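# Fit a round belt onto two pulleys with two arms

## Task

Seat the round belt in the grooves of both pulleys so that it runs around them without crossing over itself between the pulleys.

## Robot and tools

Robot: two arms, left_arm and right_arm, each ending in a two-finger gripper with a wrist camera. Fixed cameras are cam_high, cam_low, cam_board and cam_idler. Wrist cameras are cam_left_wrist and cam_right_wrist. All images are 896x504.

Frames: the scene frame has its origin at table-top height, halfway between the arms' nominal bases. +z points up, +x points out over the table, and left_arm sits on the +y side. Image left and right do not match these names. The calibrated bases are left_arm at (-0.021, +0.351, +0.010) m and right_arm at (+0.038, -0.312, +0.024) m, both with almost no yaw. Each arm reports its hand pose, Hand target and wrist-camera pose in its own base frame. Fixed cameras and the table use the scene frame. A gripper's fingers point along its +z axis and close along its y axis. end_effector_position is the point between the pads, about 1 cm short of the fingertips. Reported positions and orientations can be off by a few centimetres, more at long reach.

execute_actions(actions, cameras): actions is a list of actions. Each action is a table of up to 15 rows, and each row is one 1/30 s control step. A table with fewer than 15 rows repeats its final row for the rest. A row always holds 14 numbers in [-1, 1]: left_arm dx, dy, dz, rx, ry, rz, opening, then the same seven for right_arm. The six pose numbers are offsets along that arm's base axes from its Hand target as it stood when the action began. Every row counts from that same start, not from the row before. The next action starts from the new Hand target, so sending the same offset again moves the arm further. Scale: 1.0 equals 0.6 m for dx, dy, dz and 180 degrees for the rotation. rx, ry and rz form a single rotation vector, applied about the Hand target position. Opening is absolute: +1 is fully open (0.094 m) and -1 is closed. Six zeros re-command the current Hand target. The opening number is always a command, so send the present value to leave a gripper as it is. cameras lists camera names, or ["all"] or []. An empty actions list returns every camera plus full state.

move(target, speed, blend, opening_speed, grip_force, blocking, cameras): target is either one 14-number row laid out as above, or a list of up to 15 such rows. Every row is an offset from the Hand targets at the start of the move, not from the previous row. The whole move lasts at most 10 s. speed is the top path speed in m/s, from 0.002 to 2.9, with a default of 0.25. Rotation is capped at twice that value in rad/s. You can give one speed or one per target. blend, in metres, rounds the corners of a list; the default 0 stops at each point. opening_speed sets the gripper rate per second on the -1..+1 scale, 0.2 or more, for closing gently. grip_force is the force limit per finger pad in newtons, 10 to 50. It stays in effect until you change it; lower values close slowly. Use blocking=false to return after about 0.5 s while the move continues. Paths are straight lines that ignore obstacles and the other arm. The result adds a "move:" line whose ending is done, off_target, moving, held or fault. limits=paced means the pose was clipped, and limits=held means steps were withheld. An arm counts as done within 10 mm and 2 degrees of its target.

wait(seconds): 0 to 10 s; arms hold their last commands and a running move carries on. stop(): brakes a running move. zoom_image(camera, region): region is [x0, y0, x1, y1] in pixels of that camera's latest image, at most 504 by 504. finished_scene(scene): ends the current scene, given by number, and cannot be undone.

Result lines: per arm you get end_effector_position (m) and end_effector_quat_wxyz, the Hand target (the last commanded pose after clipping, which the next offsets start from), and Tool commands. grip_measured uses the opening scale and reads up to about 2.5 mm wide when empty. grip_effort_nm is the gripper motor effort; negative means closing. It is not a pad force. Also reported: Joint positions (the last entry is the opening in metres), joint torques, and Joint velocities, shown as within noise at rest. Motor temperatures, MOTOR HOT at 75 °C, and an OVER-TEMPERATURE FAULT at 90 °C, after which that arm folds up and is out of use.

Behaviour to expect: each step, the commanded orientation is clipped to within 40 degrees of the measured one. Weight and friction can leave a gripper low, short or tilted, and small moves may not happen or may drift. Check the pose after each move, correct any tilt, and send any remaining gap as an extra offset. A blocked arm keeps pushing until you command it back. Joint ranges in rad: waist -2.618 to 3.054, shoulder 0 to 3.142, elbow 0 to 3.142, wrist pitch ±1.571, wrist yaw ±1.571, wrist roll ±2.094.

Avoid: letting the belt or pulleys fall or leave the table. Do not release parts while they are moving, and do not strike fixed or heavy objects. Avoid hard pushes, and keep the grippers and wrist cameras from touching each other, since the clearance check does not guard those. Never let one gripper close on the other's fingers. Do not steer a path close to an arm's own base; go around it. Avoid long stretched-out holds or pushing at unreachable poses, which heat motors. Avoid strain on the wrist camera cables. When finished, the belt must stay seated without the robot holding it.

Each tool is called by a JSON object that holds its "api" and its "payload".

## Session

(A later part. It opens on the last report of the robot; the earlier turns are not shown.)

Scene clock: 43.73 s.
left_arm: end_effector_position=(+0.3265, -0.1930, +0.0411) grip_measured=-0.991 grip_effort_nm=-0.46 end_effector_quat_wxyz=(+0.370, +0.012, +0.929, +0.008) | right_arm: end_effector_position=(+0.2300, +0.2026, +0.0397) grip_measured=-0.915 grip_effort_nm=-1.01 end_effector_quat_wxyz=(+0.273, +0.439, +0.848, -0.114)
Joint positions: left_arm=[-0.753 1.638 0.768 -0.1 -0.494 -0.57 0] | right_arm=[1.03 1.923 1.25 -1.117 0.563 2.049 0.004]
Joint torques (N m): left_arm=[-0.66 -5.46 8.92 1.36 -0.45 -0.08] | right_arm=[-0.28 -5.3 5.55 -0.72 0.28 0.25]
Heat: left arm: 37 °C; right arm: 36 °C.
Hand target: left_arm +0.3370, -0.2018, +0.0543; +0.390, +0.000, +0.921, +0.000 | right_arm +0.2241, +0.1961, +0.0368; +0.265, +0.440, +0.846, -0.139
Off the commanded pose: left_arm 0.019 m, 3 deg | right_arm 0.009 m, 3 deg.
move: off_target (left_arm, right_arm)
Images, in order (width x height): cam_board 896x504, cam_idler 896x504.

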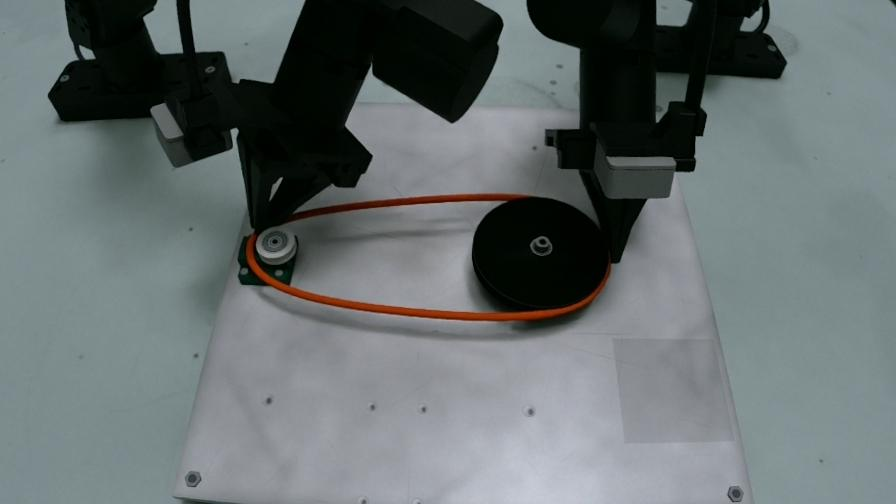

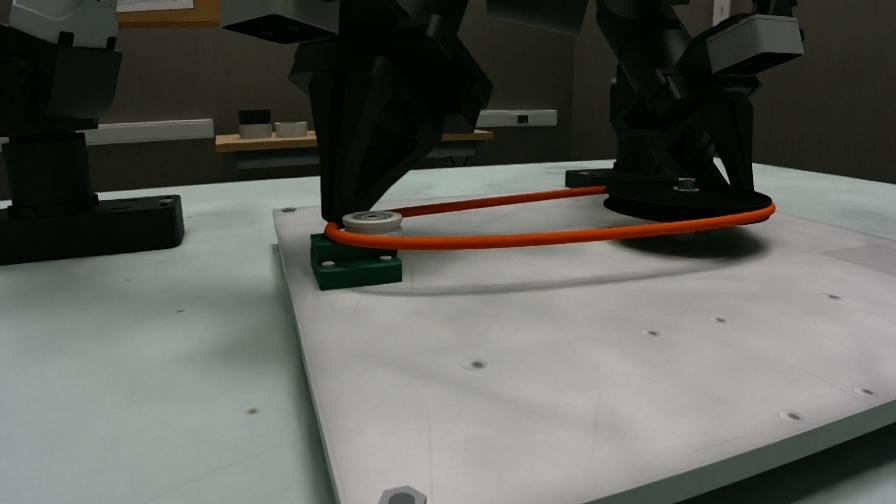

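{"api": "move", "payload": {"target": [[0,0,0,0,0,0,-1,0,0.014,0.006,0,0,0,-1],[0,0,0,0,0,0,-1,0,0.014,0.008,0,0,0,-0.84],[0,0,0,0,0,0,-1,-0.008,0.014,0.095,0,0,0,-0.84]], "speed": 0.08, "cameras": ["cam_idler","cam_low"]}}

{"api": "zoom_image", "payload": {"camera": "cam_idler", "region": [280, 150, 480, 290]}}

{"api": "zoom_image", "payload": {"camera": "cam_idler", "region": [580, 160, 820, 290]}}

Scene clock: 46.60 s.
left_arm: end_effector_position=(+0.3265, -0.1930, +0.0411) grip_measured=-0.991 grip_effort_nm=-0.46 end_effector_quat_wxyz=(+0.370, +0.012, +0.929, +0.008) | right_arm: end_effector_position=(+0.2262, +0.2080, +0.0497) grip_measured=-0.841 grip_effort_nm=0.05 end_effector_quat_wxyz=(+0.265, +0.438, +0.850, -0.130)
Joint positions: left_arm=[-0.753 1.638 0.768 -0.1 -0.494 -0.57 0] | right_arm=[1.041 1.948 1.326 -1.21 0.545 2.066 0.007]
Joint torques (N m): left_arm=[-0.68 -5.45 8.92 1.36 -0.45 -0.09] | right_arm=[-0.36 -7.49 4.92 -0.34 0.44 0.08]
Heat: left arm: 38 °C; right arm: 36 °C.
Hand target: left_arm +0.3370, -0.2018, +0.0543; +0.390, +0.000, +0.921, +0.000 | right_arm +0.2260, +0.2075, +0.0497; +0.265, +0.437, +0.850, -0.131 (not the last commanded pose)
Off the commanded pose: left_arm 0.019 m, 3 deg | right_arm 0.045 m, 1 deg.
move: held (right_arm; a check stopped the path), off_target (left_arm); path passed 2 of 3 targets; limits=held
pose unreachable (right arm): on one or more control steps of this call, first in action 0 (counted from 0), this arm could not follow its commanded pose, so it was not sent that pose on those steps. It may still have moved: this result reports where it is.
cause: moving toward the commanded pose would bring a part of the arm too close to another arm (this arm's wrist (the part past joint 4) and the left arm's wrist (the part past joint 4), at the place that arm is still heading or pushing toward).
Images, in order (width x height): cam_low 896x504, cam_idler 896x504.

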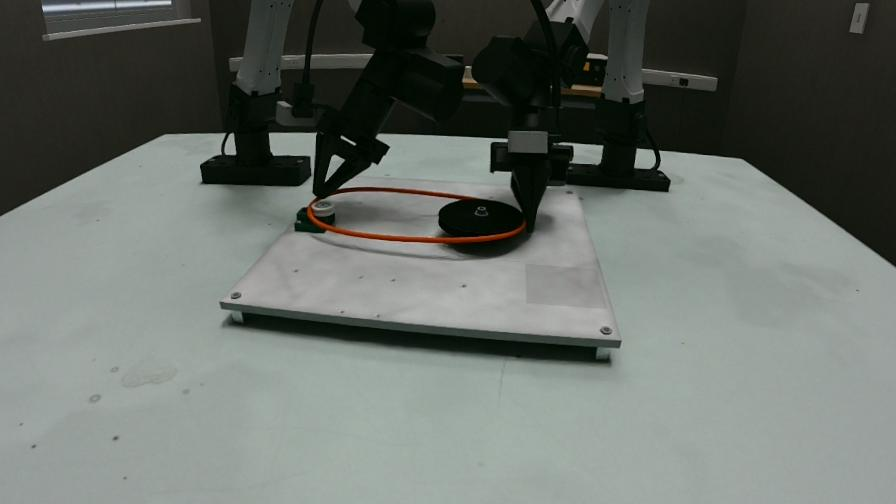

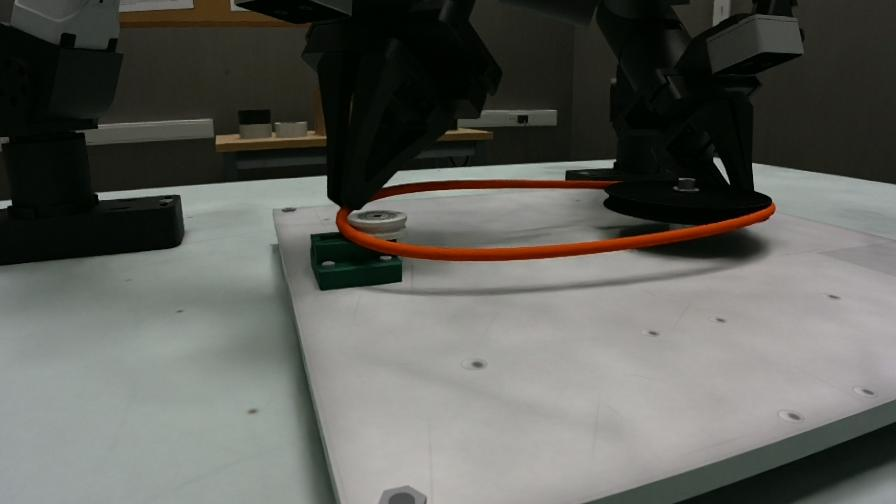

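Scaled by 2.520 from the camera's 896x504 image, which has a finer 1280x720 frame.

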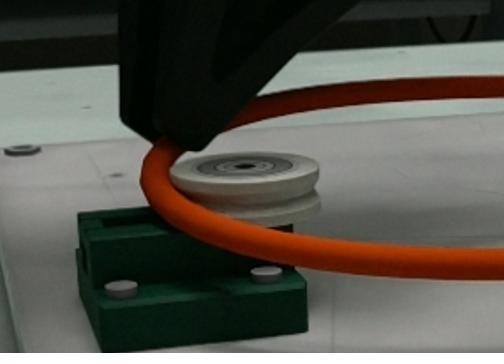

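Scaled by 2.100 from the camera's 896x504 image, which has a finer 1280x720 frame.

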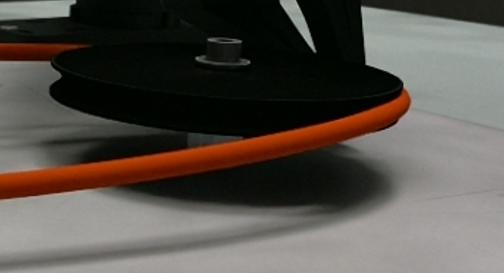

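{"api": "move", "payload": {"target": [[0,0.0,0,0,0,0,-1,0,-0.01,-0.0175,0,0,0,-0.84],[0,0.03,0,0,0,0,-1,0,-0.01,-0.0175,0,0,0,-0.84]], "speed": 0.06, "cameras": ["cam_idler","cam_board"]}}

{"api": "zoom_image", "payload": {"camera": "cam_idler", "region": [280, 150, 480, 290]}}

{"api": "zoom_image", "payload": {"camera": "cam_board", "region": [200, 150, 400, 320]}}

{"api": "zoom_image", "payload": {"camera": "cam_idler", "region": [580, 160, 820, 290]}}

Scene clock: 49.80 s.
left_arm: end_effector_position=(+0.3335, -0.1835, +0.0450) grip_measured=-0.991 grip_effort_nm=-0.46 end_effector_quat_wxyz=(+0.375, +0.003, +0.927, +0.012) | right_arm: end_effector_position=(+0.2254, +0.2065, +0.0409) grip_measured=-0.841 grip_effort_nm=0.05 end_effector_quat_wxyz=(+0.264, +0.436, +0.851, -0.127)
Joint positions: left_arm=[-0.722 1.628 0.768 -0.096 -0.494 -0.556 0] | right_arm=[1.041 1.948 1.29 -1.165 0.545 2.059 0.007]
Joint torques (N m): left_arm=[0.77 -8.2 4.66 1.61 -0.16 0.24] | right_arm=[-1.26 -7.75 3.71 -0.22 0.39 0.08]
Heat: left arm: 38 °C; right arm: 37 °C.
Hand target: left_arm +0.3370, -0.1838, +0.0543; +0.390, +0.000, +0.921, +0.000 | right_arm +0.2260, +0.2015, +0.0392; +0.265, +0.437, +0.850, -0.131
Off the commanded pose: left_arm 0.010 m, 2 deg | right_arm 0.005 m, 1 deg.
move: done
Images, in order (width x height): cam_board 896x504, cam_idler 896x504.

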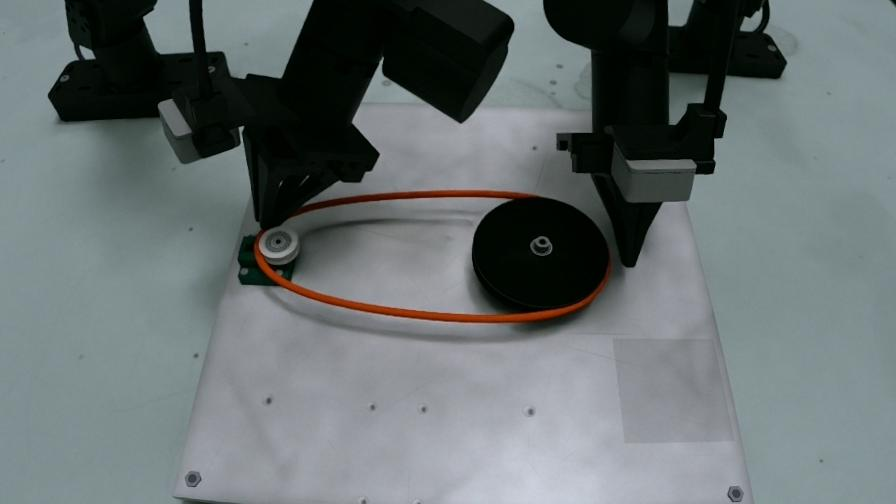

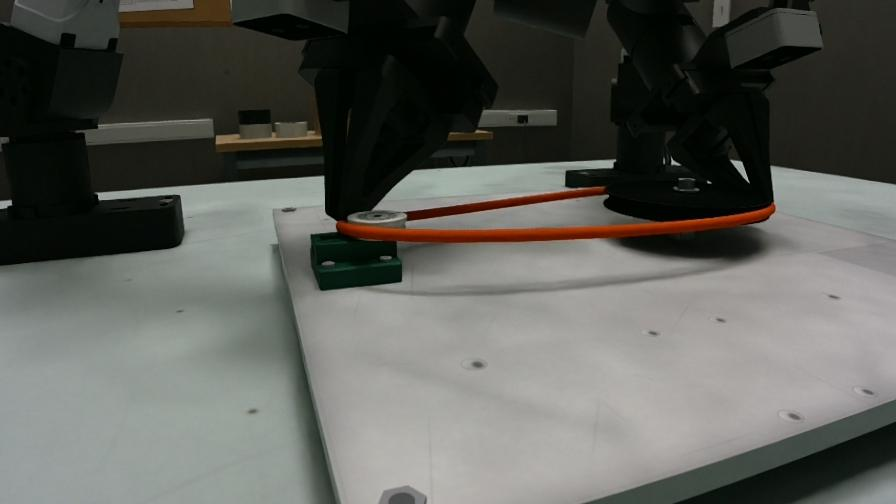

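Scaled by 2.520 from the camera's 896x504 image, which has a finer 1280x720 frame.

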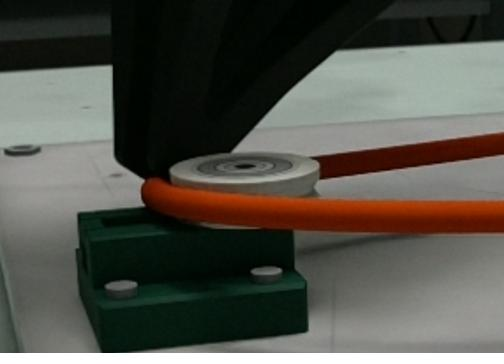

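Scaled by 2.520 from the camera's 896x504 image, which has a finer 1280x720 frame.

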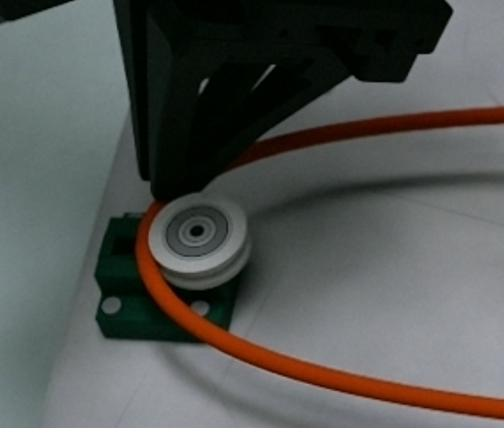

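Scaled by 2.100 from the camera's 896x504 image, which has a finer 1280x720 frame.

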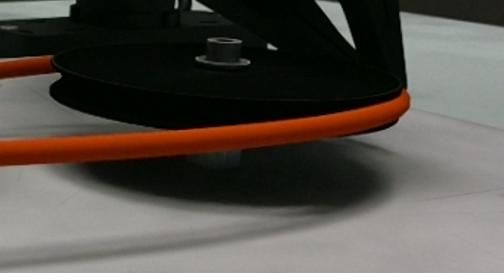

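{"api": "move", "payload": {"target": [[0,0,0,0,0,0,-1,0.0,0.022,-0.004,0,0,0,-0.82],[0,0,0,0,0,0,-1,0.0,0.03,0.06,0,0,0,-0.82],[0,0,0,0,0,0,-1,-0.005,0.02,0.1,0,0,0,-0.82]], "speed": 0.08, "cameras": ["cam_idler","cam_low"]}}

{"api": "zoom_image", "payload": {"camera": "cam_idler", "region": [280, 150, 480, 290]}}

{"api": "zoom_image", "payload": {"camera": "cam_idler", "region": [580, 160, 820, 290]}}

Scene clock: 52.27 s.
left_arm: end_effector_position=(+0.3335, -0.1835, +0.0450) grip_measured=-0.991 grip_effort_nm=-0.47 end_effector_quat_wxyz=(+0.375, +0.003, +0.927, +0.012) | right_arm: end_effector_position=(+0.2285, +0.2169, +0.0602) grip_measured=-0.821 grip_effort_nm=0.09 end_effector_quat_wxyz=(+0.265, +0.433, +0.851, -0.132)
Joint positions: left_arm=[-0.722 1.628 0.768 -0.096 -0.494 -0.555 0] | right_arm=[1.05 1.97 1.399 -1.269 0.545 2.067 0.008]
Joint torques (N m): left_arm=[0.77 -8.2 4.66 1.61 -0.16 0.24] | right_arm=[-0.17 -7.82 4.86 -0.35 0.41 0.11]
Heat: left arm: 38 °C; right arm: 37 °C.
Hand target: left_arm +0.3370, -0.1838, +0.0543; +0.390, +0.000, +0.921, +0.000 | right_arm +0.2284, +0.2168, +0.0598; +0.265, +0.433, +0.851, -0.132 (not the last commanded pose)
Off the commanded pose: left_arm 0.010 m, 2 deg | right_arm 0.040 m, 0 deg.
move: held (right_arm; a check stopped the path); path passed 2 of 3 targets; limits=held
pose unreachable (right arm): on one or more control steps of this call, first in action 0 (counted from 0), this arm could not follow its commanded pose, so it was not sent that pose on those steps. It may still have moved: this result reports where it is.
cause: moving toward the commanded pose would bring a part of the arm too close to another arm (this arm's wrist (the part past joint 4) and the left arm's wrist (the part past joint 4), 10 mm apart when this arm was first held).
Images, in order (width x height): cam_low 896x504, cam_idler 896x504.

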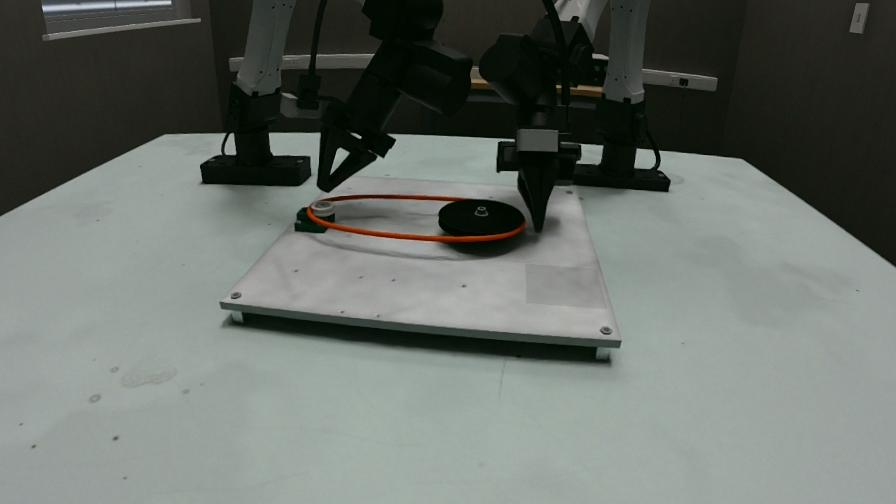

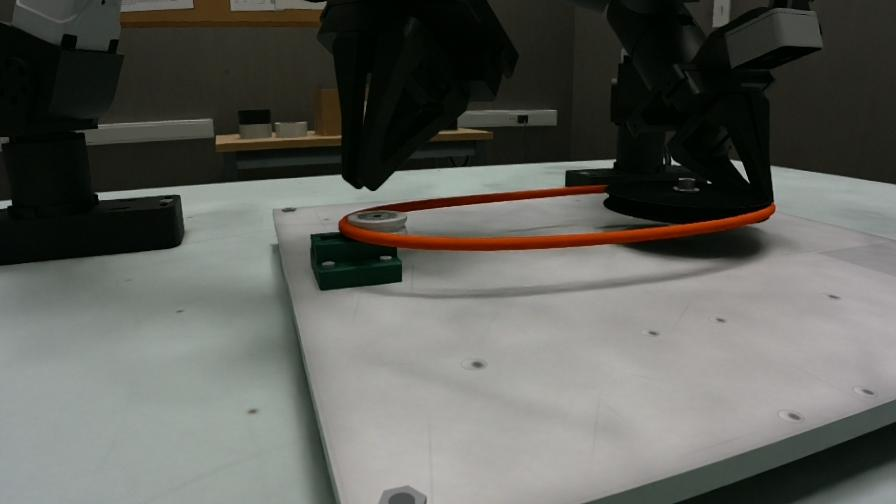

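Scaled by 2.520 from the camera's 896x504 image, which has a finer 1280x720 frame.

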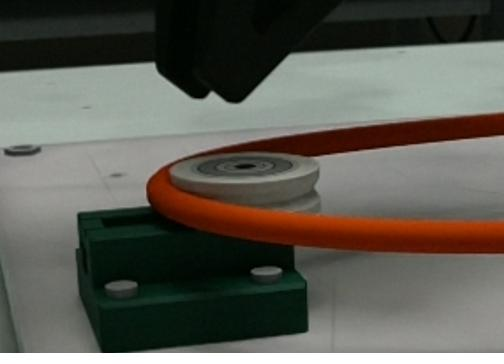

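Scaled by 2.100 from the camera's 896x504 image, which has a finer 1280x720 frame.

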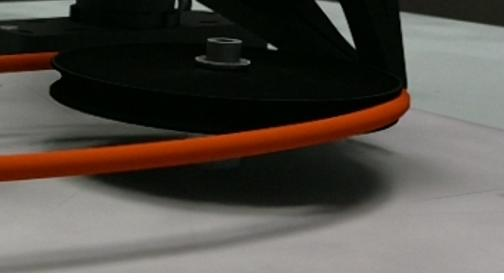

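{"api": "move", "payload": {"target": [[0,0.08,0,0,0,0,-1,-0.01,-0.04,0.05,0,0,0,-0.82],[0,0.1,0.12,0,0,0,-1,-0.02,-0.06,0.1,0,0,0,-0.82]], "speed": 0.15, "blend": [0.01,0], "cameras": ["cam_idler","cam_low"]}}

{"api": "zoom_image", "payload": {"camera": "cam_idler", "region": [280, 150, 480, 290]}}

{"api": "zoom_image", "payload": {"camera": "cam_idler", "region": [580, 160, 820, 290]}}

{"api": "zoom_image", "payload": {"camera": "cam_low", "region": [280, 160, 560, 290]}}

Scene clock: 54.70 s.
left_arm: end_effector_position=(+0.3273, -0.1199, +0.1074) grip_measured=-0.991 grip_effort_nm=-0.46 end_effector_quat_wxyz=(+0.369, +0.003, +0.929, +0.013) | right_arm: end_effector_position=(+0.2130, +0.1805, +0.1073) grip_measured=-0.821 grip_effort_nm=0.09 end_effector_quat_wxyz=(+0.261, +0.428, +0.853, -0.147)
Joint positions: left_arm=[-0.537 1.326 0.772 -0.345 -0.38 -0.397 0] | right_arm=[1.032 1.802 1.364 -1.422 0.545 2.043 0.008]
Joint torques (N m): left_arm=[0.9 -5.55 9.48 1.47 -0.04 0.23] | right_arm=[-0.84 -8.85 6.71 -0.54 0.52 0.11]
Heat: left arm: 38 °C; right arm: 37 °C.
Hand target: left_arm +0.3370, -0.1238, +0.1264; +0.390, +0.000, +0.921, +0.000 | right_arm +0.2164, +0.1808, +0.1197; +0.265, +0.433, +0.851, -0.133
Off the commanded pose: left_arm 0.022 m, 3 deg | right_arm 0.013 m, 2 deg.
move: off_target (left_arm, right_arm)
Images, in order (width x height): cam_low 896x504, cam_idler 896x504.

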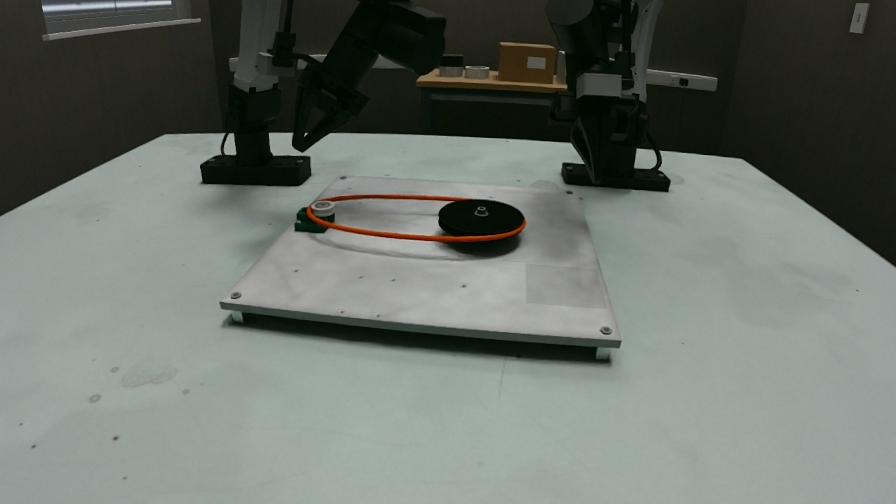

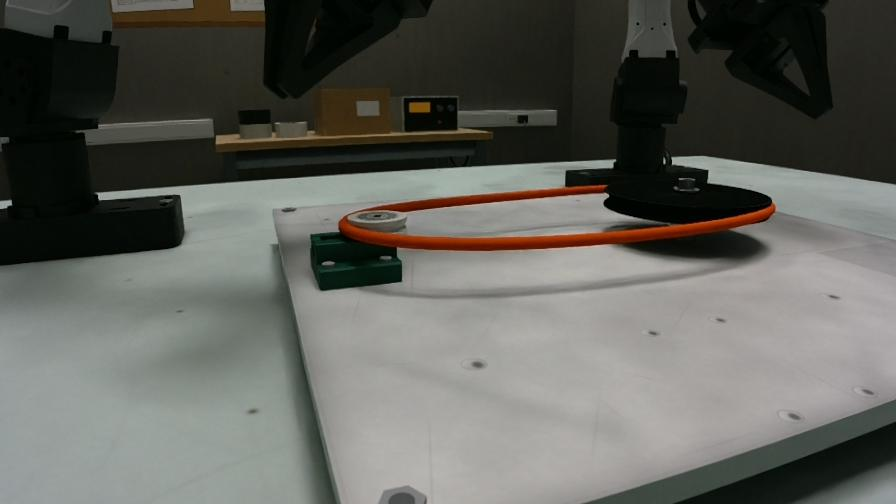

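Scaled by 2.520 from the camera's 896x504 image, which has a finer 1280x720 frame.

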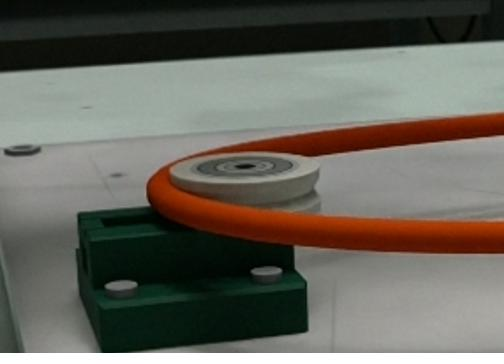

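Scaled by 2.100 from the camera's 896x504 image, which has a finer 1280x720 frame.

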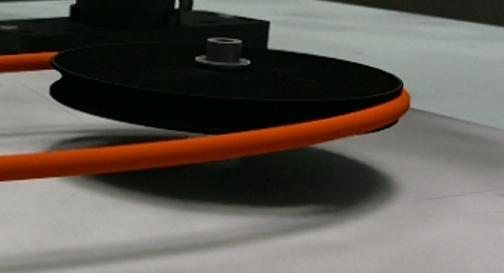

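Scaled by 1.800 from the camera's 896x504 image, which has a finer 1280x720 frame.

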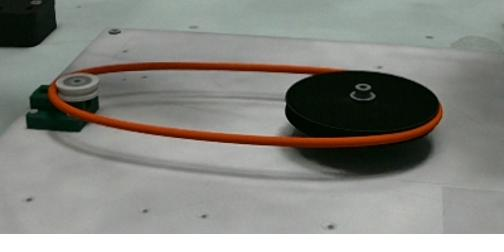

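{"api": "finished_scene", "payload": {"scene": 2}}

The scene is finished: the task was done.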